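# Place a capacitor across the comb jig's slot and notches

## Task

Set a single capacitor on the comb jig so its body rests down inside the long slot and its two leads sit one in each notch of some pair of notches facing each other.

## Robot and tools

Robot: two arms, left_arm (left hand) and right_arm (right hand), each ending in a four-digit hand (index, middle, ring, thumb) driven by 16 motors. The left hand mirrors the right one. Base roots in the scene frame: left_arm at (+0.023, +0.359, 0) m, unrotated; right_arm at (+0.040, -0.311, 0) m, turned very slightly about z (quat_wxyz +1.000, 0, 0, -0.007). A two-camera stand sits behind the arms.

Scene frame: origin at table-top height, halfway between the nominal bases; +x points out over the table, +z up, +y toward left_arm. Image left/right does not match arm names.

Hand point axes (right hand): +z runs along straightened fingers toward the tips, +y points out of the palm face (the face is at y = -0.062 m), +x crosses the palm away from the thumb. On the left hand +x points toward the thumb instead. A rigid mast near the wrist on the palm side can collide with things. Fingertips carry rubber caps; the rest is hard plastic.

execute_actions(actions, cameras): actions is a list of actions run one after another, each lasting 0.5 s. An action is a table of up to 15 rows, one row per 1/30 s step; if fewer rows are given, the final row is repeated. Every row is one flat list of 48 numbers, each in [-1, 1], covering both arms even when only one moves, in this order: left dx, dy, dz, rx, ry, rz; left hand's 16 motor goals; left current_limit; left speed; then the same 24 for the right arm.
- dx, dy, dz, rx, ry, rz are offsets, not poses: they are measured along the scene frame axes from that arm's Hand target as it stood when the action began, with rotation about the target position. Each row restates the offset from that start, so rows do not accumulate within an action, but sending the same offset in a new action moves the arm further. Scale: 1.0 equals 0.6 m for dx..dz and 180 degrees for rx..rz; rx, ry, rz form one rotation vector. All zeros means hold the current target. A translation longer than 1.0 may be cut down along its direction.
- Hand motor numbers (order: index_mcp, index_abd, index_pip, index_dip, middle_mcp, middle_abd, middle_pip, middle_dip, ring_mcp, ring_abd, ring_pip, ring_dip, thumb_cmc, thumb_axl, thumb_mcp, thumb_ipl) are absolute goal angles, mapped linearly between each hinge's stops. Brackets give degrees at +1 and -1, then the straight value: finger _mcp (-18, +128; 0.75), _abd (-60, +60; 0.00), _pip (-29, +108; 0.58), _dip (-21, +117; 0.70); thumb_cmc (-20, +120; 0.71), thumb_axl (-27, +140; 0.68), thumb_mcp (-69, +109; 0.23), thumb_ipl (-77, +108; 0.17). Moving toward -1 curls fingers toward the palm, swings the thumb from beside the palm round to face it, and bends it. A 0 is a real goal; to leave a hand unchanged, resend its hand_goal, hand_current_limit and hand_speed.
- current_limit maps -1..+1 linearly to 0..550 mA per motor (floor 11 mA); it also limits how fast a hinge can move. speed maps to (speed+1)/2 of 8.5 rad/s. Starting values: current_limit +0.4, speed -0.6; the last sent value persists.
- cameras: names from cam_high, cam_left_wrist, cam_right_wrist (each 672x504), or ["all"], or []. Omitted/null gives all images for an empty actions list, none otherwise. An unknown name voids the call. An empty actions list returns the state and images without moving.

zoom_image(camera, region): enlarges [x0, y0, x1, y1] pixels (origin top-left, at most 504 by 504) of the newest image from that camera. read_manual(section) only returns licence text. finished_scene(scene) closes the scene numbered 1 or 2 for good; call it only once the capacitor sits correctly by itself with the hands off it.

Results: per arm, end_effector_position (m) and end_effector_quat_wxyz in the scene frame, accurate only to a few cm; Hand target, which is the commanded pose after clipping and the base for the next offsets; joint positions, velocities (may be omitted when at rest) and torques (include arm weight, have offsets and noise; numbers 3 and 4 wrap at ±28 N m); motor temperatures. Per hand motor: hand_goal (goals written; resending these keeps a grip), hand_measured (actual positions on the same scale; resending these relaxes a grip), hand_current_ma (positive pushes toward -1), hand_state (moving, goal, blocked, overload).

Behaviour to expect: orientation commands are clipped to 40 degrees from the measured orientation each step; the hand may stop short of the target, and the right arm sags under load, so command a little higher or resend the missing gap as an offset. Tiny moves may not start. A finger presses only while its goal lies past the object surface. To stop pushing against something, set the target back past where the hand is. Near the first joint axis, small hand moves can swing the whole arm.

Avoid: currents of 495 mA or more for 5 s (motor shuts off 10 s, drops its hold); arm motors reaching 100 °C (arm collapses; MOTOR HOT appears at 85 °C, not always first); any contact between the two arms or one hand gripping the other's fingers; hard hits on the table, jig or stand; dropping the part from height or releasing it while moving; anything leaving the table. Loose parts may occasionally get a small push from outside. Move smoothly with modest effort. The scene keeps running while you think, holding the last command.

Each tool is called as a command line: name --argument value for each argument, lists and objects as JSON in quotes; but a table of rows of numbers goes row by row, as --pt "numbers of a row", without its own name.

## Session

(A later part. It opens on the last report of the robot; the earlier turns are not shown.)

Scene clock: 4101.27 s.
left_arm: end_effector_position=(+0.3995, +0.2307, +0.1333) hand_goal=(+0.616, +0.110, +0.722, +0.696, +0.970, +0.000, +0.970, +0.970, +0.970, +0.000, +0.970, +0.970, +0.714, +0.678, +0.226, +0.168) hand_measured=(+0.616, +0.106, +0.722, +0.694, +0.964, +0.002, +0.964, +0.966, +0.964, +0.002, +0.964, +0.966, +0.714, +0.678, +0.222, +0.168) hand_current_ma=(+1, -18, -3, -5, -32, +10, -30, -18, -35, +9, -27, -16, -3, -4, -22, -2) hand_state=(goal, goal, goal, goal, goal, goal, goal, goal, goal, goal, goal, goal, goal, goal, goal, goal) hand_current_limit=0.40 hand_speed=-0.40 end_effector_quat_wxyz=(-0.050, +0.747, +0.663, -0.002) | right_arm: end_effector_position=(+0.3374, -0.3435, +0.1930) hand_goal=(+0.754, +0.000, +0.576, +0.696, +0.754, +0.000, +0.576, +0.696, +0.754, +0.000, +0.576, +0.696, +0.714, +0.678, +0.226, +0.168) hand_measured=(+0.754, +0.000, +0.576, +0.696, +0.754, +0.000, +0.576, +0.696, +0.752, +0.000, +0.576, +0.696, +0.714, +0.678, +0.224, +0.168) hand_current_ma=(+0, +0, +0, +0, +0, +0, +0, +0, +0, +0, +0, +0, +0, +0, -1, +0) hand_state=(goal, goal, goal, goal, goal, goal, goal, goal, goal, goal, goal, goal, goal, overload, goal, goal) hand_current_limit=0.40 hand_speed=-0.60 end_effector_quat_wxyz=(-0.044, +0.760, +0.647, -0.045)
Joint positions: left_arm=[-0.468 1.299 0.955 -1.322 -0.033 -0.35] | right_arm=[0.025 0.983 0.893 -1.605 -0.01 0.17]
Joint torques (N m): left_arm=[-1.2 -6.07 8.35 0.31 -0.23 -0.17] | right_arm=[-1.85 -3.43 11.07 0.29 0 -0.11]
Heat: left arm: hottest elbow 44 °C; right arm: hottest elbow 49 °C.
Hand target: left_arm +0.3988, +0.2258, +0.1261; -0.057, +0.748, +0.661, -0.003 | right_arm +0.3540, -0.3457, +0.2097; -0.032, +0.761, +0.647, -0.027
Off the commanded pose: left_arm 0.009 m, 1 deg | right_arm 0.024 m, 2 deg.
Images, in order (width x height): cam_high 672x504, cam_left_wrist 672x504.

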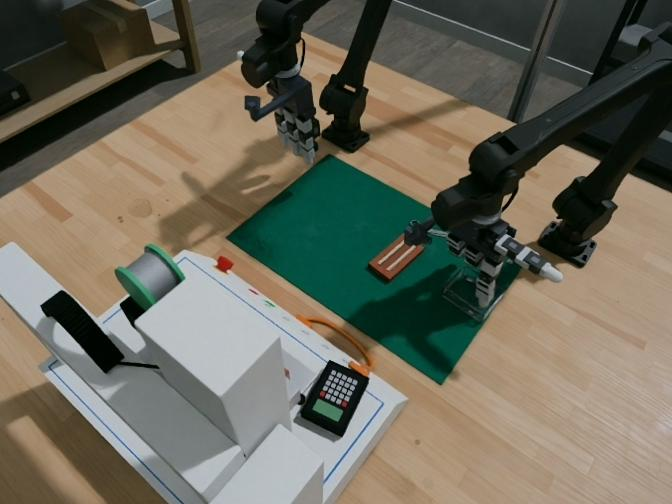

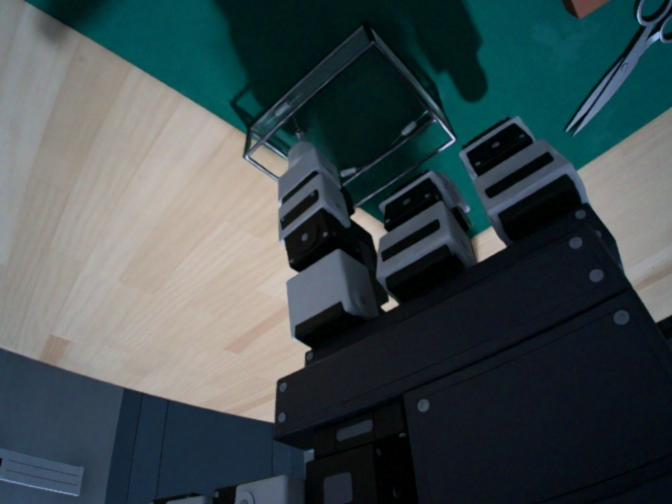

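execute_actions --actions '[[[0,0,0.14,0,0,0,0.616,0.05,0.722,0.696,0.97,0,0.97,0.97,0.97,0,0.97,0.97,0.714,0.678,0.226,0.168,0.4,-0.4,0,0,0,0,0,0,0.754,0,0.576,0.696,0.754,0,0.576,0.696,0.754,0,0.576,0.696,0.714,0.678,0.226,0.168,0.4,-0.6]],[[-0.0314,-0.0135,0,-0.0064,0.01,-0.1627,0.616,0.143,0.722,0.696,0.97,0,0.97,0.97,0.616,-0.143,0.722,0.696,0.714,0.678,0.226,0.168,0.4,-0.4,0,0,0,0,0,0,0.754,0,0.576,0.696,0.754,0,0.576,0.696,0.754,0,0.576,0.696,0.714,0.678,0.226,0.168,0.4,-0.6]],[[-0.0314,-0.0135,0,-0.0064,0.01,-0.1627,0.616,0.143,0.722,0.696,0.97,0,0.97,0.97,0.616,-0.143,0.722,0.696,0.714,0.678,0.226,0.168,0.4,-0.4,0,0,0,0,0,0,0.754,0,0.576,0.696,0.754,0,0.576,0.696,0.754,0,0.576,0.696,0.714,0.678,0.226,0.168,0.4,-0.6]],[[-0.0314,-0.0135,-0.02,-0.0064,0.01,-0.1627,0.616,0.143,0.722,0.696,0.97,0,0.97,0.97,0.616,-0.143,0.722,0.696,0.714,0.678,0.226,0.168,0.4,-0.4,0,0,0,0,0,0,0.754,0,0.576,0.696,0.754,0,0.576,0.696,0.754,0,0.576,0.696,0.714,0.678,0.226,0.168,0.4,-0.6]],[[0,0,0,0,0,0,0.616,0.143,0.722,0.696,0.97,0,0.97,0.97,0.616,-0.143,0.722,0.696,0.714,0.678,0.226,0.168,0.4,-0.4,0,0,0,0,0,0,0.754,0,0.576,0.696,0.754,0,0.576,0.696,0.754,0,0.576,0.696,0.714,0.678,0.226,0.168,0.4,-0.6]]]' --cameras '["cam_left_wrist","cam_high"]'

zoom_image --camera "cam_left_wrist" --region '[230, 0, 470, 180]'

zoom_image --camera "cam_high" --region '[420, 230, 530, 340]'

Scene clock: 4259.33 s.
left_arm: end_effector_position=(+0.3356, +0.1993, +0.1999) hand_goal=(+0.616, +0.144, +0.722, +0.696, +0.970, +0.000, +0.970, +0.970, +0.616, -0.142, +0.722, +0.696, +0.714, +0.678, +0.226, +0.168) hand_measured=(+0.614, +0.140, +0.722, +0.694, +0.964, +0.002, +0.964, +0.966, +0.616, -0.138, +0.724, +0.698, +0.714, +0.678, +0.222, +0.168) hand_current_ma=(-7, -16, -3, -5, -32, +8, -29, -18, -3, +13, +6, +13, -1, -4, -22, -2) hand_state=(goal, goal, goal, goal, goal, goal, goal, goal, goal, goal, goal, goal, goal, goal, goal, goal) hand_current_limit=0.40 hand_speed=-0.40 end_effector_quat_wxyz=(-0.052, +0.997, -0.048, -0.011) | right_arm: end_effector_position=(+0.3374, -0.3435, +0.1930) hand_goal=(+0.754, +0.000, +0.576, +0.696, +0.754, +0.000, +0.576, +0.696, +0.754, +0.000, +0.576, +0.696, +0.714, +0.678, +0.226, +0.168) hand_measured=(+0.754, +0.000, +0.576, +0.696, +0.754, +0.000, +0.576, +0.696, +0.752, +0.000, +0.576, +0.696, +0.714, +0.678, +0.224, +0.168) hand_current_ma=(+0, +0, +0, +0, +0, +0, +0, +0, +0, +0, +0, +0, +0, +0, -1, +0) hand_state=(goal, goal, goal, goal, goal, goal, goal, goal, goal, goal, goal, goal, goal, overload, goal, goal) hand_current_limit=0.40 hand_speed=-0.60 end_effector_quat_wxyz=(-0.044, +0.760, +0.647, -0.045)
Joint positions: left_arm=[-0.293 1.178 1.045 -1.486 -0.096 1.371] | right_arm=[0.025 0.983 0.893 -1.605 -0.01 0.17]
Joint torques (N m): left_arm=[0.85 -5.07 9.78 0.49 0.05 0.01] | right_arm=[-1.85 -3.66 11.03 0.39 -0.01 -0.08]
Motor temperatures (°C): left_arm=[25 29 43 27 28 27] | right_arm=[27 26 50 28 26 27]
Heat: left arm: hottest elbow 43 °C; right arm: hottest elbow 50 °C.
Hand target: left_arm +0.3424, +0.2016, +0.1981; -0.050, +0.998, -0.046, -0.013 | right_arm +0.3540, -0.3457, +0.2097; -0.032, +0.761, +0.647, -0.027
Off the commanded pose: left_arm 0.007 m, 0 deg | right_arm 0.024 m, 2 deg.
Images, in order (width x height): cam_high 672x504, cam_left_wrist 672x504.

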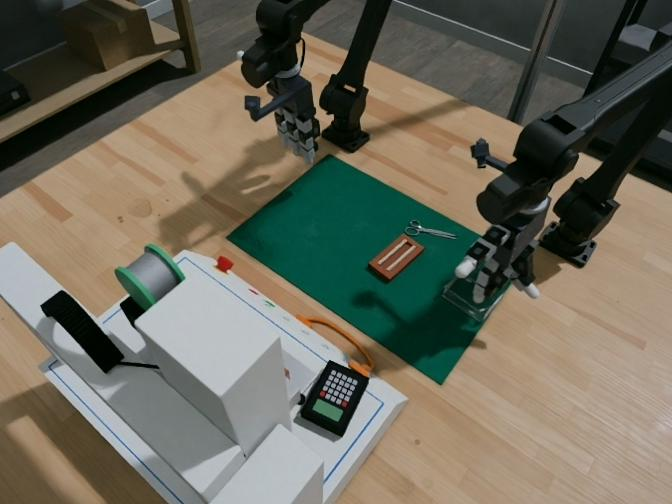

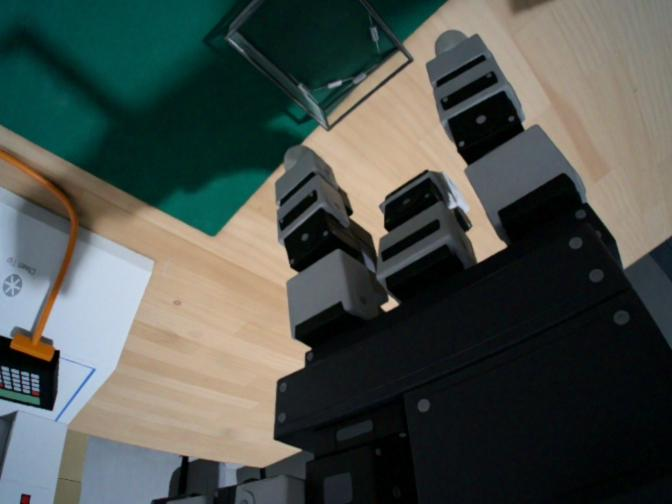

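Scaled by 2.100 from the camera's 672x504 image, which has a finer 960x720 frame.

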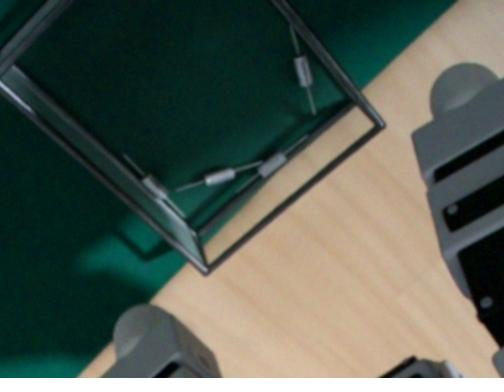

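Scaled by 4.582 from the camera's 672x504 image, which has a finer 960x720 frame.

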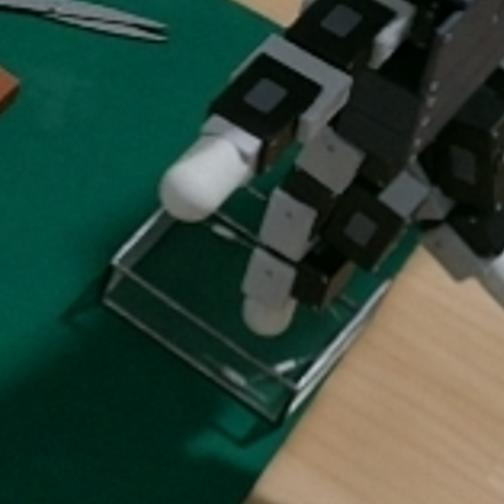

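execute_actions --actions '[[[-0.019,0.019,-0.02,-0.0336,-0.0069,0,0.616,0.143,0.722,0.696,0.97,0,0.97,0.97,0.616,-0.143,0.722,0.696,0.714,0.678,0.226,0.168,0.4,-0.4,0,0,0,0,0,0,0.754,0,0.576,0.696,0.754,0,0.576,0.696,0.754,0,0.576,0.696,0.714,0.678,0.226,0.168,0.4,-0.6]],[[0,0,-0.04,0,0,0,0.616,0.143,0.722,0.696,0.97,0,0.97,0.97,0.616,-0.143,0.722,0.696,0.714,0.678,0.226,0.168,0.4,-0.4,0,0,0,0,0,0,0.754,0,0.576,0.696,0.754,0,0.576,0.696,0.754,0,0.576,0.696,0.714,0.678,0.226,0.168,0.4,-0.6]]]' --cameras '["cam_left_wrist","cam_high"]'

zoom_image --camera "cam_left_wrist" --region '[230, 0, 470, 180]'

zoom_image --camera "cam_high" --region '[420, 230, 530, 340]'

Scene clock: 4382.33 s.
left_arm: end_effector_position=(+0.3278, +0.2095, +0.1619) hand_goal=(+0.616, +0.144, +0.722, +0.696, +0.970, +0.000, +0.970, +0.970, +0.616, -0.142, +0.722, +0.696, +0.714, +0.678, +0.226, +0.168) hand_measured=(+0.616, +0.142, +0.722, +0.694, +0.964, +0.002, +0.964, +0.966, +0.616, -0.138, +0.724, +0.698, +0.714, +0.678, +0.222, +0.168) hand_current_ma=(-4, -12, -3, -5, -30, +8, -27, -18, -1, +13, +6, +13, -1, -4, -22, -2) hand_state=(goal, goal, goal, goal, goal, goal, goal, goal, goal, goal, goal, goal, goal, goal, goal, goal) hand_current_limit=0.40 hand_speed=-0.40 end_effector_quat_wxyz=(-0.001, +0.999, -0.048, -0.003) | right_arm: end_effector_position=(+0.3374, -0.3435, +0.1930) hand_goal=(+0.754, +0.000, +0.576, +0.696, +0.754, +0.000, +0.576, +0.696, +0.754, +0.000, +0.576, +0.696, +0.714, +0.678, +0.226, +0.168) hand_measured=(+0.754, +0.000, +0.576, +0.696, +0.754, +0.000, +0.576, +0.696, +0.752, +0.000, +0.576, +0.696, +0.714, +0.678, +0.224, +0.168) hand_current_ma=(+0, +0, +0, +0, +0, +0, +0, +0, +0, +0, +0, +0, +0, +0, -1, +0) hand_state=(goal, goal, goal, goal, goal, goal, goal, goal, goal, goal, goal, goal, goal, overload, goal, goal) hand_current_limit=0.40 hand_speed=-0.60 end_effector_quat_wxyz=(-0.044, +0.760, +0.647, -0.045)
Joint positions: left_arm=[-0.21 1.148 0.899 -1.329 0 1.456] | right_arm=[0.025 0.983 0.893 -1.605 -0.01 0.17]
Joint torques (N m): left_arm=[0.97 -5.54 8.94 0.55 0.17 0.02] | right_arm=[-1.61 -3.43 11.15 0.46 -0.04 -0.11]
Heat: left arm: hottest elbow 44 °C; right arm: hottest elbow 50 °C.
Hand target: left_arm +0.3310, +0.2129, +0.1621; +0.002, +0.999, -0.046, +0.000 | right_arm +0.3540, -0.3457, +0.2097; -0.032, +0.761, +0.647, -0.027
Off the commanded pose: left_arm 0.005 m, 1 deg | right_arm 0.024 m, 2 deg.
Images, in order (width x height): cam_high 672x504, cam_left_wrist 672x504.

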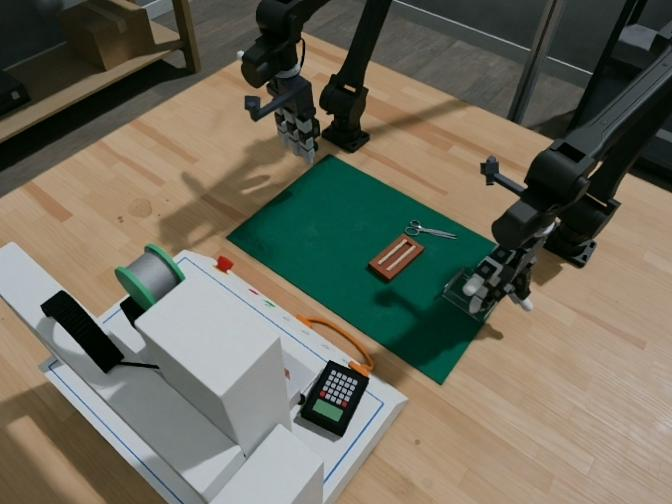

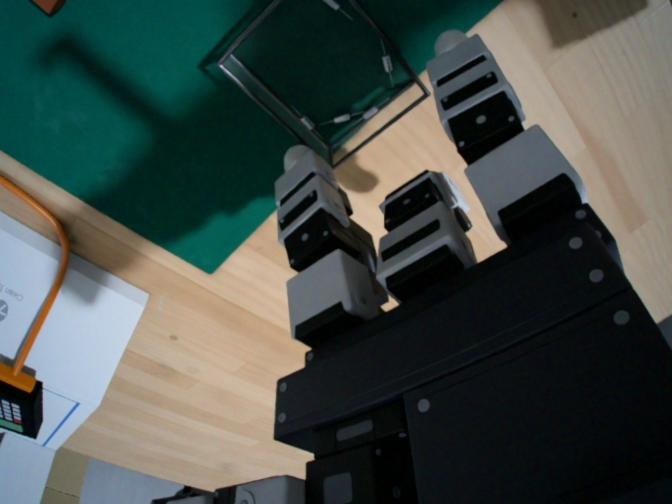

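Scaled by 2.100 from the camera's 672x504 image, which has a finer 960x720 frame.

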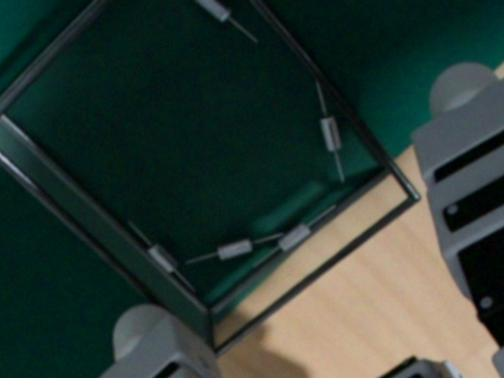

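Scaled by 4.582 from the camera's 672x504 image, which has a finer 960x720 frame.

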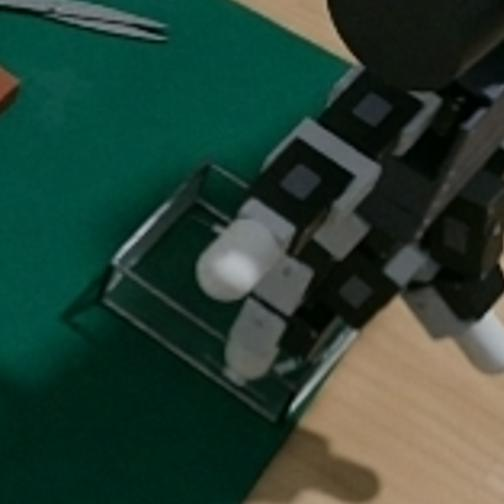

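execute_actions --actions '[[[0.015,0.02,0,0,0,0,0.616,0.143,0.722,0.696,0.97,0,0.97,0.97,0.616,-0.143,0.722,0.696,0.714,0.678,0.226,0.168,0.4,-0.4,0,0,0,0,0,0,0.754,0,0.576,0.696,0.754,0,0.576,0.696,0.754,0,0.576,0.696,0.714,0.678,0.226,0.168,0.4,-0.6]],[[0,0,-0.037,0,0,0,0.616,0.143,0.722,0.696,0.97,0,0.97,0.97,0.616,-0.143,0.722,0.696,0.714,0.678,0.226,0.168,0.4,-0.4,0,0,0,0,0,0,0.754,0,0.576,0.696,0.754,0,0.576,0.696,0.754,0,0.576,0.696,0.714,0.678,0.226,0.168,0.4,-0.6]]]' --cameras '["cam_left_wrist","cam_high"]'

zoom_image --camera "cam_left_wrist" --region '[230, 20, 470, 200]'

zoom_image --camera "cam_high" --region '[420, 240, 520, 340]'

Scene clock: 4430.20 s.
left_arm: end_effector_position=(+0.3367, +0.2218, +0.1441) hand_goal=(+0.616, +0.144, +0.722, +0.696, +0.970, +0.000, +0.970, +0.970, +0.616, -0.142, +0.722, +0.696, +0.714, +0.678, +0.226, +0.168) hand_measured=(+0.616, +0.142, +0.722, +0.694, +0.964, +0.002, +0.964, +0.966, +0.616, -0.138, +0.724, +0.698, +0.714, +0.678, +0.222, +0.168) hand_current_ma=(-4, -12, -3, -5, -30, +8, -27, -18, -1, +13, +6, +13, -1, -4, -22, -2) hand_state=(goal, goal, goal, goal, goal, goal, goal, goal, goal, goal, goal, goal, goal, goal, goal, goal) hand_current_limit=0.40 hand_speed=-0.40 end_effector_quat_wxyz=(+0.001, +0.999, -0.047, +0.003) | right_arm: end_effector_position=(+0.3374, -0.3435, +0.1930) hand_goal=(+0.754, +0.000, +0.576, +0.696, +0.754, +0.000, +0.576, +0.696, +0.754, +0.000, +0.576, +0.696, +0.714, +0.678, +0.226, +0.168) hand_measured=(+0.754, +0.000, +0.576, +0.696, +0.754, +0.000, +0.576, +0.696, +0.752, +0.000, +0.576, +0.696, +0.714, +0.678, +0.224, +0.168) hand_current_ma=(+0, +0, +0, +0, +0, +0, +0, +0, +0, +0, +0, +0, +0, +0, -1, +0) hand_state=(goal, goal, goal, goal, goal, goal, goal, goal, goal, goal, goal, goal, goal, overload, goal, goal) hand_current_limit=0.40 hand_speed=-0.60 end_effector_quat_wxyz=(-0.044, +0.760, +0.647, -0.045)
Joint positions: left_arm=[-0.164 1.171 0.867 -1.259 0.001 1.501] | right_arm=[0.025 0.983 0.893 -1.605 -0.01 0.17]
Joint torques (N m): left_arm=[0.73 -5.07 8.94 0.61 0.13 0.04] | right_arm=[-1.44 -3.49 11.12 0.39 -0.02 -0.1]
Heat: left arm: hottest elbow 44 °C; right arm: hottest elbow 50 °C.
Hand target: left_arm +0.3400, +0.2250, +0.1400; +0.002, +0.999, -0.046, +0.000 | right_arm +0.3540, -0.3457, +0.2097; -0.032, +0.761, +0.647, -0.027
Off the commanded pose: left_arm 0.006 m, 0 deg | right_arm 0.024 m, 2 deg.
Images, in order (width x height): cam_high 672x504, cam_left_wrist 672x504.

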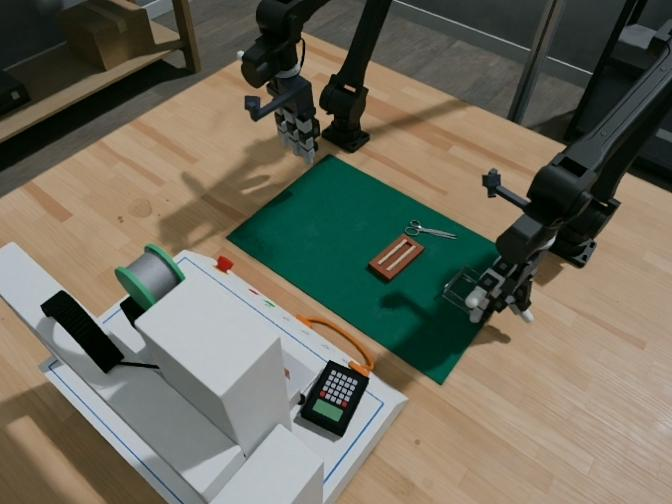

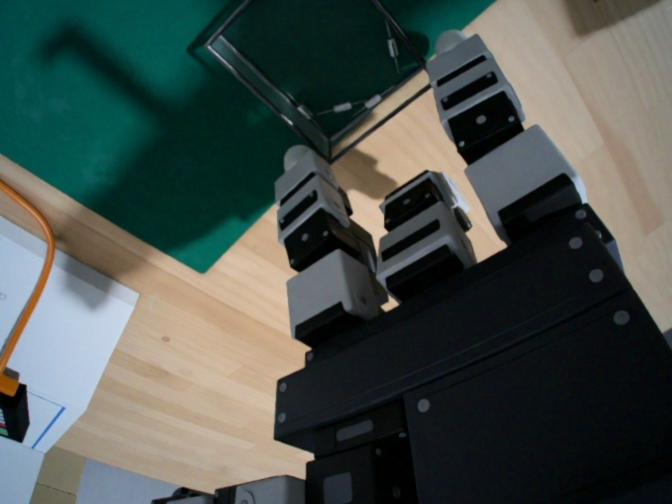

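Scaled by 2.100 from the camera's 672x504 image, which has a finer 960x720 frame.

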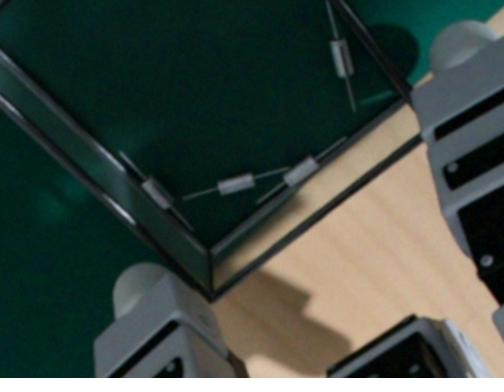

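Scaled by 5.040 from the camera's 672x504 image, which has a finer 960x720 frame.

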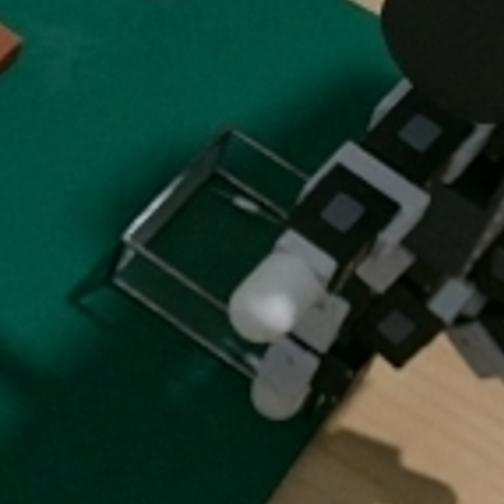

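execute_actions --actions '[[[0,0,-0.0217,0,0,0,0.616,0.143,0.722,0.696,0.97,0,0.97,0.97,0.616,-0.143,0.722,0.696,0.714,0.678,0.226,0.168,0.4,-0.4,0,0,0,0,0,0,0.754,0,0.576,0.696,0.754,0,0.576,0.696,0.754,0,0.576,0.696,0.714,0.678,0.226,0.168,0.4,-0.6]],[[0,0,0,0,0,0,0.616,0.06,0.722,0.696,0.97,0,0.97,0.97,0.616,-0.06,0.722,0.696,0.714,0.678,0.226,0.168,0.4,-0.85,0,0,0,0,0,0,0.754,0,0.576,0.696,0.754,0,0.576,0.696,0.754,0,0.576,0.696,0.714,0.678,0.226,0.168,0.4,-0.6]]]' --cameras '["cam_left_wrist","cam_high"]'

zoom_image --camera "cam_left_wrist" --region '[230, 20, 470, 200]'

zoom_image --camera "cam_high" --region '[420, 240, 520, 340]'

Scene clock: 4459.10 s.
left_arm: end_effector_position=(+0.3378, +0.2216, +0.1336) hand_goal=(+0.616, +0.060, +0.722, +0.696, +0.970, +0.000, +0.970, +0.970, +0.616, -0.060, +0.722, +0.696, +0.714, +0.678, +0.226, +0.168) hand_measured=(+0.614, +0.086, +0.724, +0.696, +0.964, +0.002, +0.964, +0.966, +0.616, -0.106, +0.724, +0.698, +0.714, +0.678, +0.222, +0.168) hand_current_ma=(-5, +110, +5, +5, -30, +8, -27, -18, -2, -205, +6, +13, -1, -4, -23, -2) hand_state=(goal, blocked, goal, goal, goal, goal, goal, goal, goal, blocked, goal, goal, goal, goal, goal, goal) hand_current_limit=0.40 hand_speed=-0.85 end_effector_quat_wxyz=(+0.001, +0.999, -0.048, +0.007) | right_arm: end_effector_position=(+0.3374, -0.3435, +0.1930) hand_goal=(+0.754, +0.000, +0.576, +0.696, +0.754, +0.000, +0.576, +0.696, +0.754, +0.000, +0.576, +0.696, +0.714, +0.678, +0.226, +0.168) hand_measured=(+0.754, +0.000, +0.576, +0.696, +0.754, +0.000, +0.576, +0.696, +0.752, +0.000, +0.576, +0.696, +0.714, +0.678, +0.224, +0.168) hand_current_ma=(+0, +0, +0, +0, +0, +0, +0, +0, +0, +0, +0, +0, +0, +0, -1, +0) hand_state=(goal, goal, goal, goal, goal, goal, goal, goal, goal, goal, goal, goal, goal, overload, goal, goal) hand_current_limit=0.40 hand_speed=-0.60 end_effector_quat_wxyz=(-0.044, +0.760, +0.647, -0.045)
Joint positions: left_arm=[-0.164 1.18 0.844 -1.221 0.001 1.502] | right_arm=[0.025 0.983 0.893 -1.605 -0.01 0.17]
Joint torques (N m): left_arm=[0.73 -4.54 8.61 0.65 0.13 0.01] | right_arm=[-1.49 -3.43 11.14 0.29 -0.01 -0.11]
Heat: left arm: hottest elbow 43 °C; right arm: hottest elbow 50 °C.
Hand target: left_arm +0.3399, +0.2250, +0.1269; +0.002, +0.999, -0.046, +0.000 | right_arm +0.3540, -0.3457, +0.2097; -0.032, +0.761, +0.647, -0.027
Off the commanded pose: left_arm 0.008 m, 1 deg | right_arm 0.024 m, 2 deg.
Images, in order (width x height): cam_high 672x504, cam_left_wrist 672x504.

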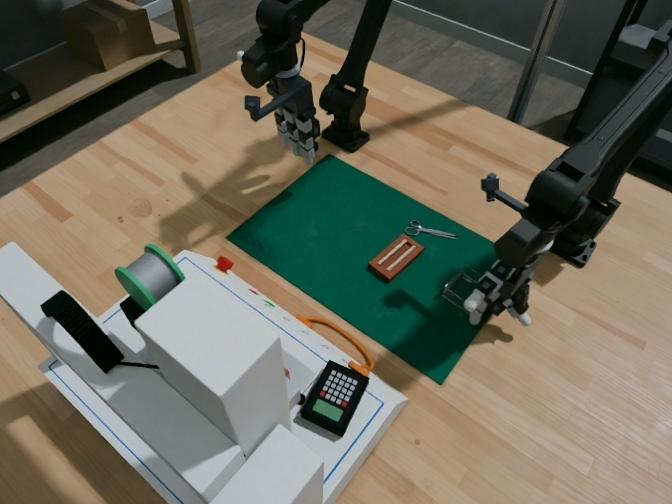

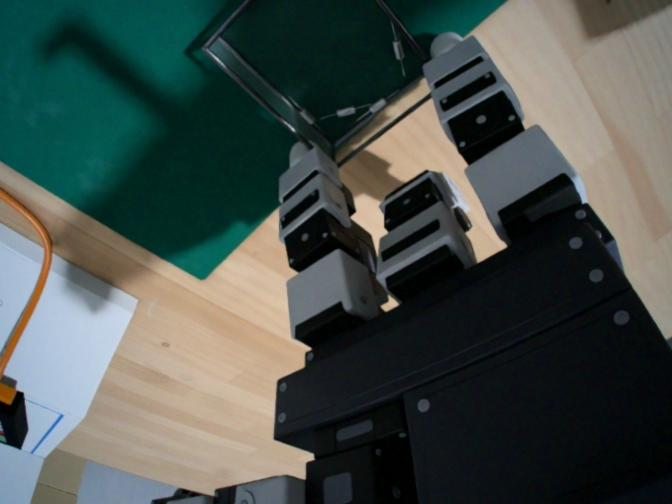

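Scaled by 2.100 from the camera's 672x504 image, which has a finer 960x720 frame.

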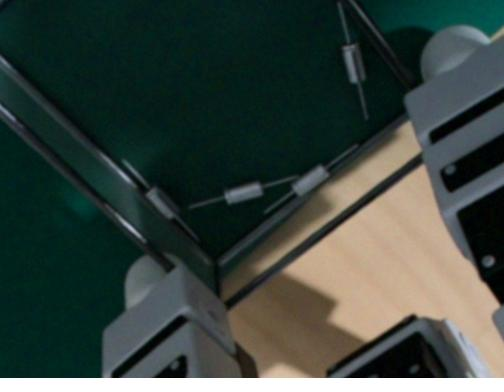

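Scaled by 5.040 from the camera's 672x504 image, which has a finer 960x720 frame.

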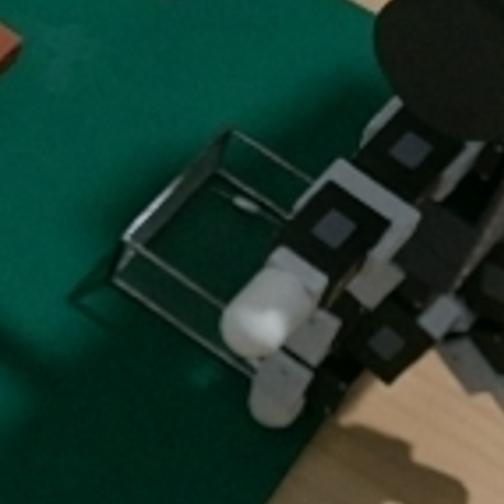

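execute_actions --actions '[[[0,0,0,0,0,0,0.616,0.0,0.722,0.696,0.97,0,0.97,0.97,0.616,-0.03,0.722,0.696,0.714,0.678,0.226,0.168,0.4,-0.85,0,0,0,0,0,0,0.754,0,0.576,0.696,0.754,0,0.576,0.696,0.754,0,0.576,0.696,0.714,0.678,0.226,0.168,0.4,-0.6]],[[0,-0.01,0.05,0,0,0,0.616,0.0,0.722,0.696,0.97,0,0.97,0.97,0.616,-0.03,0.722,0.696,0.714,0.678,0.226,0.168,0.4,-0.85,0,0,0,0,0,0,0.754,0,0.576,0.696,0.754,0,0.576,0.696,0.754,0,0.576,0.696,0.714,0.678,0.226,0.168,0.4,-0.6]],[[0,-0.01,0.044,0,0,0,0.616,0.0,0.722,0.696,0.97,0,0.97,0.97,0.616,-0.03,0.722,0.696,0.714,0.678,0.226,0.168,0.4,-0.85,0,0,0,0,0,0,0.754,0,0.576,0.696,0.754,0,0.576,0.696,0.754,0,0.576,0.696,0.714,0.678,0.226,0.168,0.4,-0.6]]]' --cameras '["cam_left_wrist","cam_high"]'

zoom_image --camera "cam_high" --region '[420, 230, 530, 340]'

Scene clock: 4491.30 s.
left_arm: end_effector_position=(+0.3244, +0.2206, +0.1562) hand_goal=(+0.616, +0.000, +0.722, +0.696, +0.970, +0.000, +0.970, +0.970, +0.616, -0.030, +0.722, +0.696, +0.714, +0.678, +0.226, +0.168) hand_measured=(+0.622, +0.080, +0.724, +0.698, +0.964, +0.002, +0.964, +0.966, +0.616, -0.104, +0.720, +0.696, +0.714, +0.678, +0.222, +0.168) hand_current_ma=(+32, +346, +13, +13, -30, +8, -27, -18, +2, -327, -7, +1, -1, -4, -23, -2) hand_state=(goal, blocked, goal, goal, goal, goal, goal, goal, goal, blocked, goal, goal, goal, goal, goal, goal) hand_current_limit=0.40 hand_speed=-0.85 end_effector_quat_wxyz=(-0.003, +0.999, -0.044, -0.030) | right_arm: end_effector_position=(+0.3374, -0.3435, +0.1930) hand_goal=(+0.754, +0.000, +0.576, +0.696, +0.754, +0.000, +0.576, +0.696, +0.754, +0.000, +0.576, +0.696, +0.714, +0.678, +0.226, +0.168) hand_measured=(+0.754, +0.000, +0.576, +0.696, +0.754, +0.000, +0.576, +0.696, +0.752, +0.000, +0.576, +0.696, +0.714, +0.678, +0.224, +0.168) hand_current_ma=(+0, +0, +0, +0, +0, +0, +0, +0, +0, +0, +0, +0, +0, +0, -1, +0) hand_state=(goal, goal, goal, goal, goal, goal, goal, goal, goal, goal, goal, goal, goal, overload, goal, goal) hand_current_limit=0.40 hand_speed=-0.60 end_effector_quat_wxyz=(-0.044, +0.760, +0.647, -0.045)
Joint positions: left_arm=[-0.175 1.172 0.905 -1.364 0.003 1.484] | right_arm=[0.025 0.983 0.893 -1.605 -0.01 0.17]
Joint torques (N m): left_arm=[-1.2 -7.24 13.31 -0.28 0.12 -0.14] | right_arm=[-1.85 -3.6 11.1 0.34 -0.01 -0.1]
Heat: left arm: hottest elbow 42 °C; right arm: hottest elbow 50 °C.
Hand target: left_arm +0.3399, +0.2129, +0.1832; +0.002, +0.999, -0.046, +0.000 | right_arm +0.3540, -0.3457, +0.2097; -0.032, +0.761, +0.647, -0.027
Off the commanded pose: left_arm 0.032 m, 4 deg | right_arm 0.024 m, 2 deg.
Images, in order (width x height): cam_high 672x504, cam_left_wrist 672x504.

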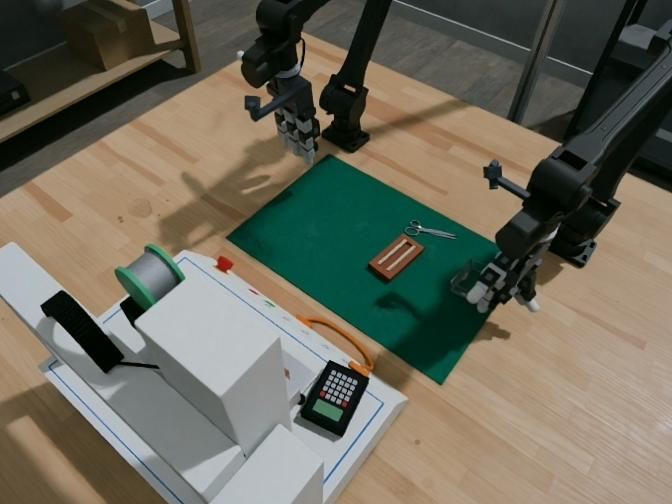

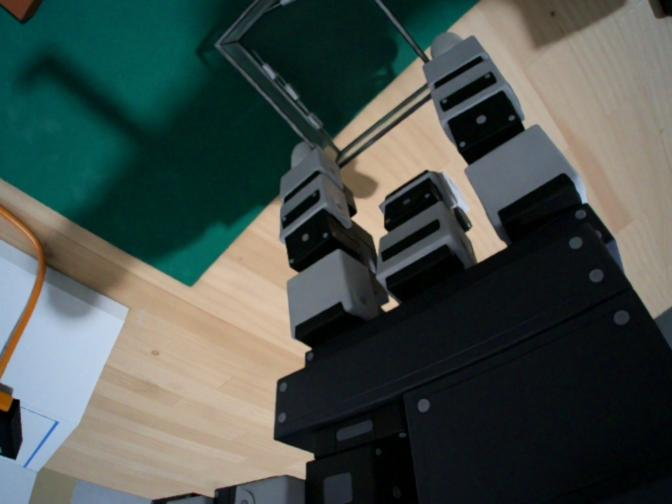

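Scaled by 4.582 from the camera's 672x504 image, which has a finer 960x720 frame.

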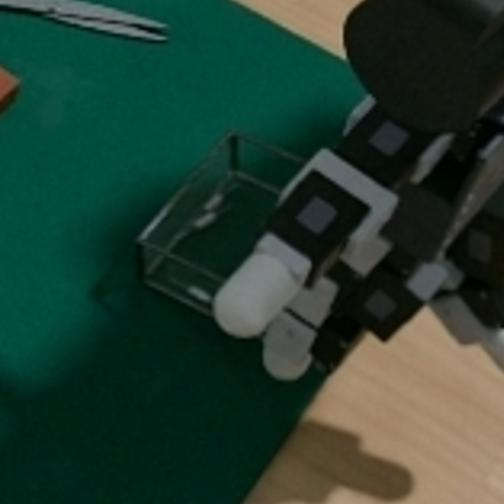

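execute_actions --actions '[[[0,-0.025,0.06,0,0,0,0.616,0.0,0.722,0.696,0.97,0,0.97,0.97,0.616,-0.03,0.722,0.696,0.714,0.678,0.226,0.168,0.4,-0.85,0,0,0,0,0,0,0.754,0,0.576,0.696,0.754,0,0.576,0.696,0.754,0,0.576,0.696,0.714,0.678,0.226,0.168,0.4,-0.6]],[[0,-0.035,0.04,0,0,0,0.616,0.0,0.722,0.696,0.97,0,0.97,0.97,0.616,-0.03,0.722,0.696,0.714,0.678,0.226,0.168,0.4,-0.85,0,0,0,0,0,0,0.754,0,0.576,0.696,0.754,0,0.576,0.696,0.754,0,0.576,0.696,0.714,0.678,0.226,0.168,0.4,-0.6]]]' --cameras '["cam_left_wrist","cam_high"]'

zoom_image --camera "cam_high" --region '[400, 220, 530, 350]'

Scene clock: 4510.50 s.
left_arm: end_effector_position=(+0.3272, +0.1855, +0.2200) hand_goal=(+0.616, +0.000, +0.722, +0.696, +0.970, +0.000, +0.970, +0.970, +0.616, -0.030, +0.722, +0.696, +0.714, +0.678, +0.226, +0.168) hand_measured=(+0.618, +0.072, +0.724, +0.698, +0.964, +0.002, +0.964, +0.966, +0.618, -0.098, +0.720, +0.696, +0.714, +0.678, +0.222, +0.168) hand_current_ma=(+15, +316, +5, +11, -30, +8, -27, -18, +8, -296, -6, +1, +1, -4, -23, -2) hand_state=(goal, blocked, goal, goal, goal, goal, goal, goal, goal, blocked, goal, goal, goal, goal, goal, goal) hand_current_limit=0.40 hand_speed=-0.85 end_effector_quat_wxyz=(-0.002, +0.999, -0.045, -0.023) | right_arm: end_effector_position=(+0.3374, -0.3435, +0.1930) hand_goal=(+0.754, +0.000, +0.576, +0.696, +0.754, +0.000, +0.576, +0.696, +0.754, +0.000, +0.576, +0.696, +0.714, +0.678, +0.226, +0.168) hand_measured=(+0.754, +0.000, +0.576, +0.696, +0.754, +0.000, +0.576, +0.696, +0.752, +0.000, +0.576, +0.696, +0.714, +0.678, +0.224, +0.168) hand_current_ma=(+0, +0, +0, +0, +0, +0, +0, +0, +0, +0, +0, +0, +0, +0, -1, +0) hand_state=(goal, goal, goal, goal, goal, goal, goal, goal, goal, goal, goal, goal, goal, overload, goal, goal) hand_current_limit=0.40 hand_speed=-0.60 end_effector_quat_wxyz=(-0.044, +0.760, +0.647, -0.045)
Joint positions: left_arm=[-0.286 1.16 1.065 -1.522 0.006 1.374] | right_arm=[0.025 0.983 0.893 -1.605 -0.01 0.17]
Joint torques (N m): left_arm=[-1.2 -6.12 13.83 -0.14 -0.05 -0.15] | right_arm=[-1.73 -3.37 11.1 0.38 -0.03 -0.1]
Heat: left arm: hottest elbow 45 °C; right arm: hottest elbow 50 °C.
Hand target: left_arm +0.3399, +0.1770, +0.2434; +0.002, +0.999, -0.046, +0.000 | right_arm +0.3540, -0.3457, +0.2097; -0.032, +0.761, +0.647, -0.027
Off the commanded pose: left_arm 0.028 m, 3 deg | right_arm 0.024 m, 2 deg.
Images, in order (width x height): cam_high 672x504, cam_left_wrist 672x504.

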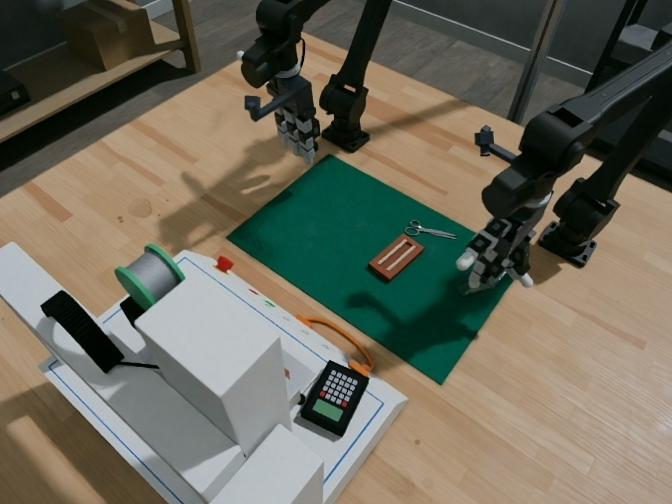

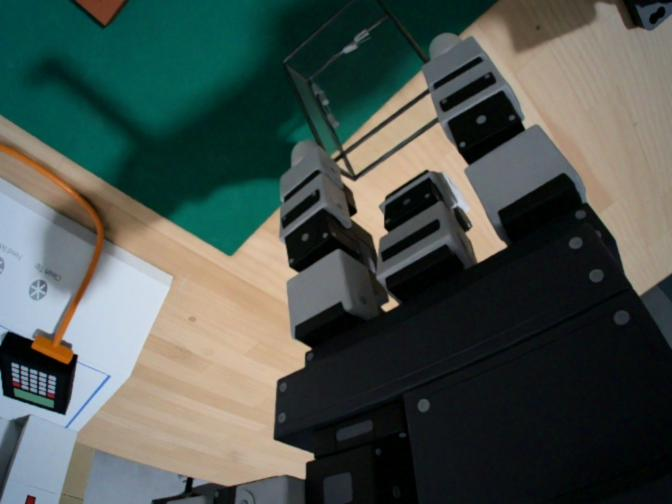

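Scaled by 3.877 from the camera's 672x504 image, which has a finer 960x720 frame.

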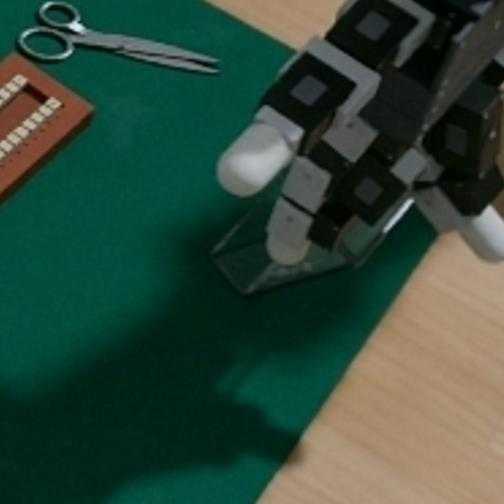

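execute_actions --actions '[[[0,-0.01,-0.065,0,0,0,0.616,0.0,0.722,0.696,0.97,0,0.97,0.97,0.616,-0.03,0.722,0.696,0.714,0.678,0.226,0.168,0.4,-0.85,0,0,0,0,0,0,0.754,0,0.576,0.696,0.754,0,0.576,0.696,0.754,0,0.576,0.696,0.714,0.678,0.226,0.168,0.4,-0.6]],[[0,-0.06,-0.01,0,0,0,0.616,0.0,0.722,0.696,0.97,0,0.97,0.97,0.616,-0.03,0.722,0.696,0.714,0.678,0.226,0.168,0.4,-0.85,0,0,0,0,0,0,0.754,0,0.576,0.696,0.754,0,0.576,0.696,0.754,0,0.576,0.696,0.714,0.678,0.226,0.168,0.4,-0.6]]]' --cameras '["cam_left_wrist","cam_high"]'

zoom_image --camera "cam_high" --region '[390, 210, 520, 340]'

zoom_image --camera "cam_left_wrist" --region '[270, 0, 470, 190]'

Scene clock: 4541.67 s.
left_arm: end_effector_position=(+0.3298, +0.1420, +0.2090) hand_goal=(+0.616, +0.000, +0.722, +0.696, +0.970, +0.000, +0.970, +0.970, +0.616, -0.030, +0.722, +0.696, +0.714, +0.678, +0.226, +0.168) hand_measured=(+0.608, +0.052, +0.732, +0.712, +0.964, +0.002, +0.964, +0.966, +0.610, -0.098, +0.722, +0.700, +0.714, +0.678, +0.222, +0.168) hand_current_ma=(-37, +229, +53, +81, -30, +8, -27, -18, -34, -296, +1, +18, +1, -4, -23, -2) hand_state=(goal, blocked, goal, goal, goal, goal, goal, goal, goal, blocked, goal, goal, goal, goal, goal, goal) hand_current_limit=0.40 hand_speed=-0.85 end_effector_quat_wxyz=(+0.007, +0.999, -0.048, +0.007) | right_arm: end_effector_position=(+0.3374, -0.3435, +0.1930) hand_goal=(+0.754, +0.000, +0.576, +0.696, +0.754, +0.000, +0.576, +0.696, +0.754, +0.000, +0.576, +0.696, +0.714, +0.678, +0.226, +0.168) hand_measured=(+0.754, +0.000, +0.576, +0.696, +0.754, +0.000, +0.576, +0.696, +0.752, +0.000, +0.576, +0.696, +0.714, +0.678, +0.224, +0.168) hand_current_ma=(+0, +0, +0, +0, +0, +0, +0, +0, +0, +0, +0, +0, +0, +0, -1, +0) hand_state=(goal, goal, goal, goal, goal, goal, goal, goal, goal, goal, goal, goal, goal, overload, goal, goal) hand_current_limit=0.40 hand_speed=-0.60 end_effector_quat_wxyz=(-0.044, +0.760, +0.647, -0.045)
Joint positions: left_arm=[-0.412 1.17 1.036 -1.418 0.009 1.254] | right_arm=[0.025 0.983 0.893 -1.605 -0.01 0.17]
Joint torques (N m): left_arm=[-0.91 -2.84 10.26 0.96 -0.21 -0.16] | right_arm=[-1.61 -3.6 11.15 0.38 -0.03 -0.12]
Heat: left arm: hottest elbow 46 °C; right arm: hottest elbow 50 °C.
Hand target: left_arm +0.3399, +0.1349, +0.1983; +0.002, +0.999, -0.046, +0.000 | right_arm +0.3540, -0.3457, +0.2097; -0.032, +0.761, +0.647, -0.027
Off the commanded pose: left_arm 0.016 m, 1 deg | right_arm 0.024 m, 2 deg.
Images, in order (width x height): cam_high 672x504, cam_left_wrist 672x504.

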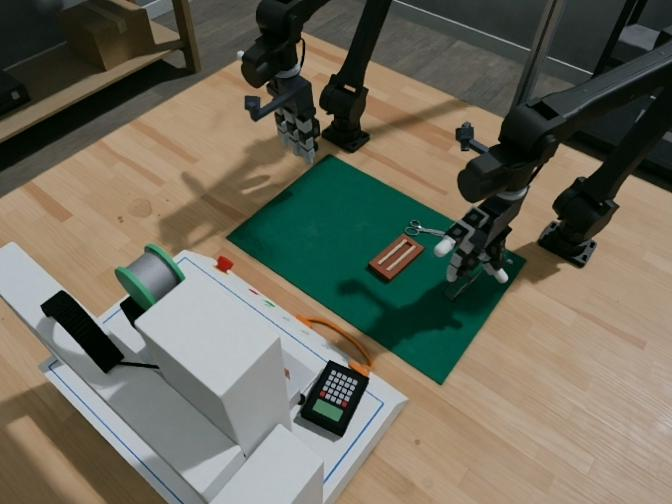

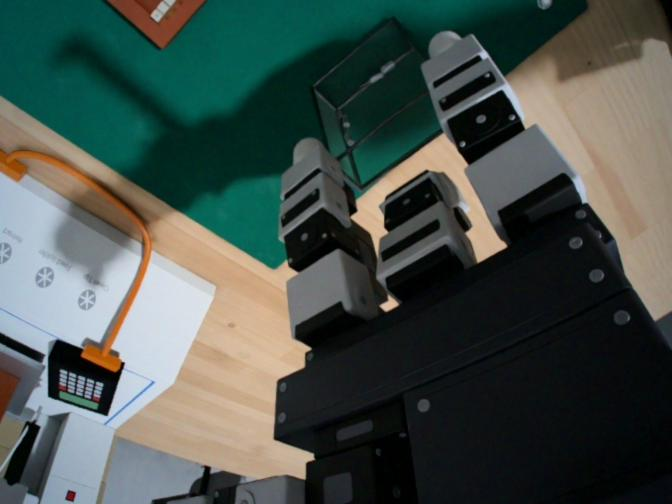

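Scaled by 3.877 from the camera's 672x504 image, which has a finer 960x720 frame.

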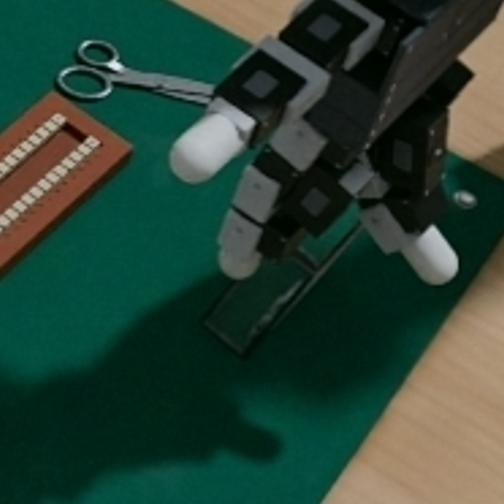

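Scaled by 2.520 from the camera's 672x504 image, which has a finer 960x720 frame.

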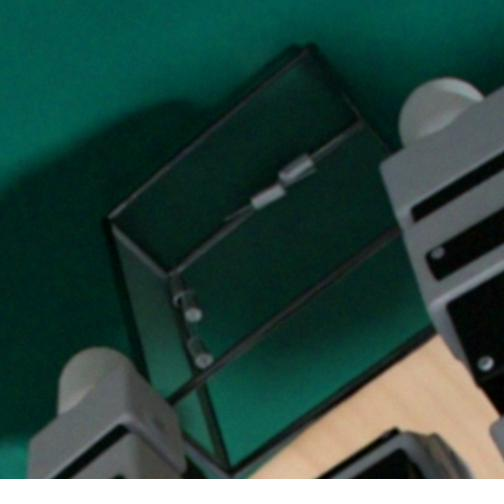

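execute_actions --actions '[[[0,-0.05,-0.012,0,0,0,0.616,0.0,0.722,0.696,0.97,0,0.97,0.97,0.616,-0.03,0.722,0.696,0.714,0.678,0.226,0.168,0.4,-0.85,0,0,0,0,0,0,0.754,0,0.576,0.696,0.754,0,0.576,0.696,0.754,0,0.576,0.696,0.714,0.678,0.226,0.168,0.4,-0.6]],[[0,-0.05,-0.015,0,0,0,0.616,0.0,0.722,0.696,0.97,0,0.97,0.97,0.616,-0.03,0.722,0.696,0.714,0.678,0.226,0.168,0.4,-0.85,0,0,0,0,0,0,0.754,0,0.576,0.696,0.754,0,0.576,0.696,0.754,0,0.576,0.696,0.714,0.678,0.226,0.168,0.4,-0.6]]]' --cameras '["cam_left_wrist","cam_high"]'

zoom_image --camera "cam_high" --region '[370, 190, 500, 320]'

zoom_image --camera "cam_left_wrist" --region '[270, 0, 470, 190]'

Scene clock: 4559.13 s.
left_arm: end_effector_position=(+0.3276, +0.0755, +0.1943) hand_goal=(+0.616, +0.000, +0.722, +0.696, +0.970, +0.000, +0.970, +0.970, +0.616, -0.030, +0.722, +0.696, +0.714, +0.678, +0.226, +0.168) hand_measured=(+0.582, -0.012, +0.716, +0.702, +0.964, +0.002, +0.964, +0.966, +0.578, -0.066, +0.708, +0.694, +0.714, +0.678, +0.222, +0.168) hand_current_ma=(-175, -53, -29, +23, -29, +8, -26, -18, -201, -152, -74, -10, +2, -4, -24, -2) hand_state=(blocked, goal, goal, goal, goal, goal, goal, goal, blocked, blocked, goal, goal, goal, goal, goal, goal) hand_current_limit=0.40 hand_speed=-0.85 end_effector_quat_wxyz=(+0.018, +0.998, -0.054, +0.003) | right_arm: end_effector_position=(+0.3374, -0.3435, +0.1930) hand_goal=(+0.754, +0.000, +0.576, +0.696, +0.754, +0.000, +0.576, +0.696, +0.754, +0.000, +0.576, +0.696, +0.714, +0.678, +0.226, +0.168) hand_measured=(+0.754, +0.000, +0.576, +0.696, +0.754, +0.000, +0.576, +0.696, +0.752, +0.000, +0.576, +0.696, +0.714, +0.678, +0.224, +0.168) hand_current_ma=(+0, +0, +0, +0, +0, +0, +0, +0, +0, +0, +0, +0, +0, +0, -1, +0) hand_state=(goal, goal, goal, goal, goal, goal, goal, goal, goal, goal, goal, goal, goal, overload, goal, goal) hand_current_limit=0.40 hand_speed=-0.60 end_effector_quat_wxyz=(-0.044, +0.760, +0.647, -0.045)
Joint positions: left_arm=[-0.578 1.259 1.066 -1.354 0.029 1.101] | right_arm=[0.025 0.983 0.893 -1.605 -0.01 0.17]
Joint torques (N m): left_arm=[-0.03 -4.37 10.32 0.7 -1.07 -0.19] | right_arm=[-1.79 -3.6 11.04 0.49 -0.02 -0.1]
Heat: left arm: hottest elbow 45 °C; right arm: hottest elbow 50 °C.
Hand target: left_arm +0.3400, +0.0750, +0.1820; +0.002, +0.999, -0.046, +0.000 | right_arm +0.3540, -0.3457, +0.2097; -0.032, +0.761, +0.647, -0.027
Off the commanded pose: left_arm 0.017 m, 2 deg | right_arm 0.024 m, 2 deg.
Images, in order (width x height): cam_high 672x504, cam_left_wrist 672x504.

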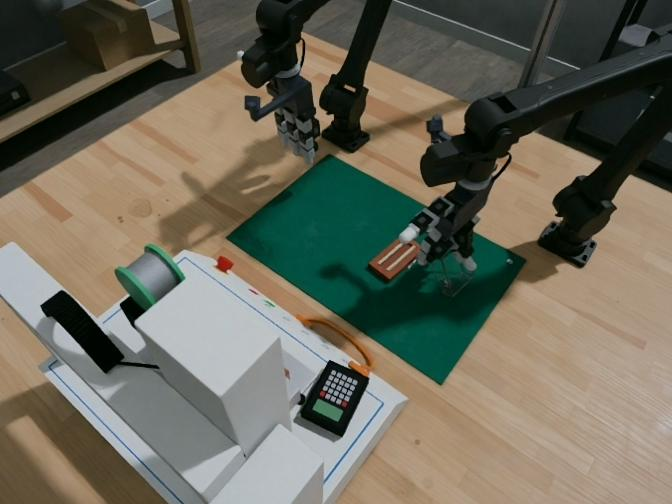

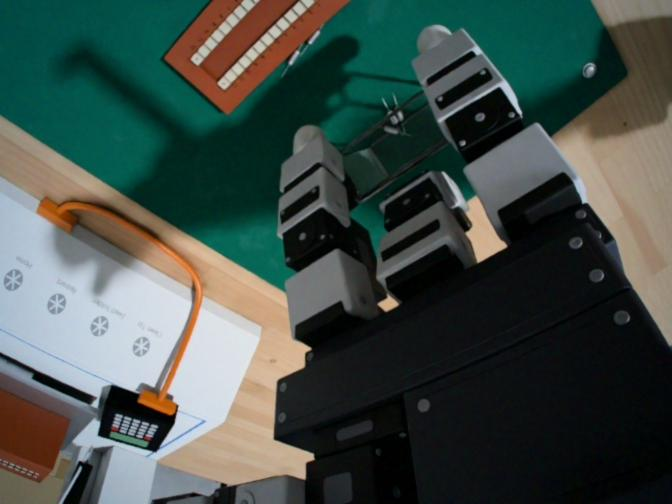

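Scaled by 3.877 from the camera's 672x504 image, which has a finer 960x720 frame.

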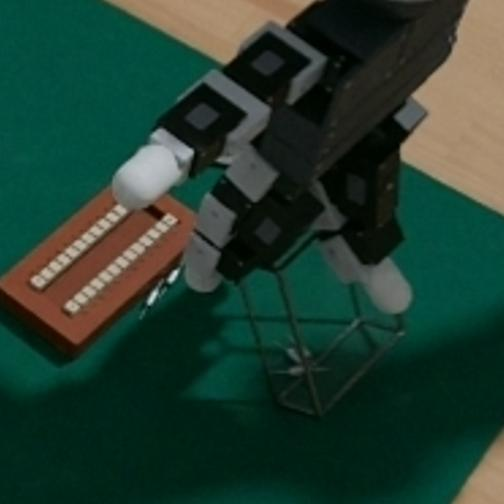

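Scaled by 2.520 from the camera's 672x504 image, which has a finer 960x720 frame.

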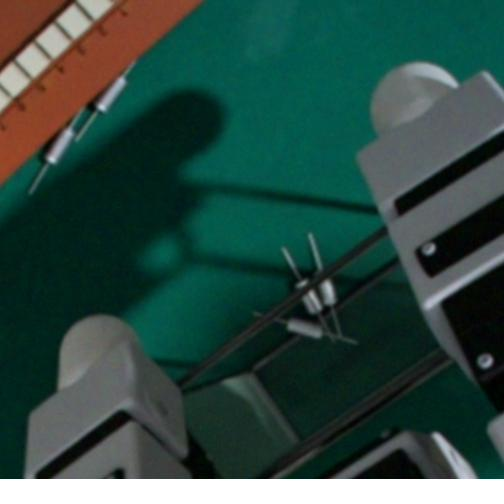

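zoom_image --camera "cam_high" --region '[425, 255, 485, 305]'

zoom_image --camera "cam_left_wrist" --region '[350, 70, 460, 170]'

zoom_image --camera "cam_left_wrist" --region '[170, 0, 350, 110]'

Scaled by 8.400 from the camera's 672x504 image, which has a finer 960x720 frame.

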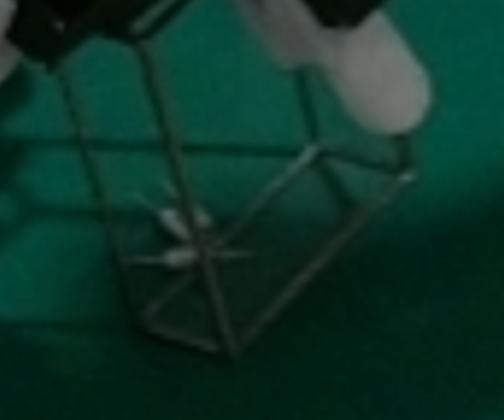

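Scaled by 4.582 from the camera's 672x504 image, which has a finer 960x720 frame.

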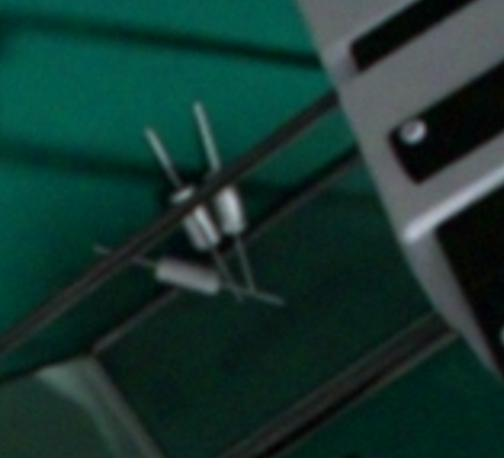

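Scaled by 2.800 from the camera's 672x504 image, which has a finer 960x720 frame.

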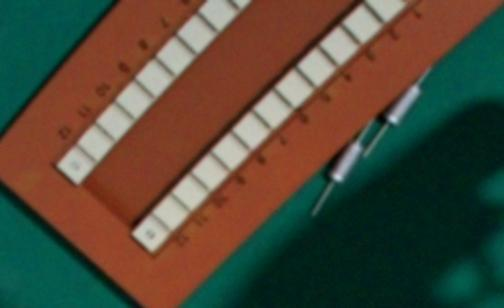

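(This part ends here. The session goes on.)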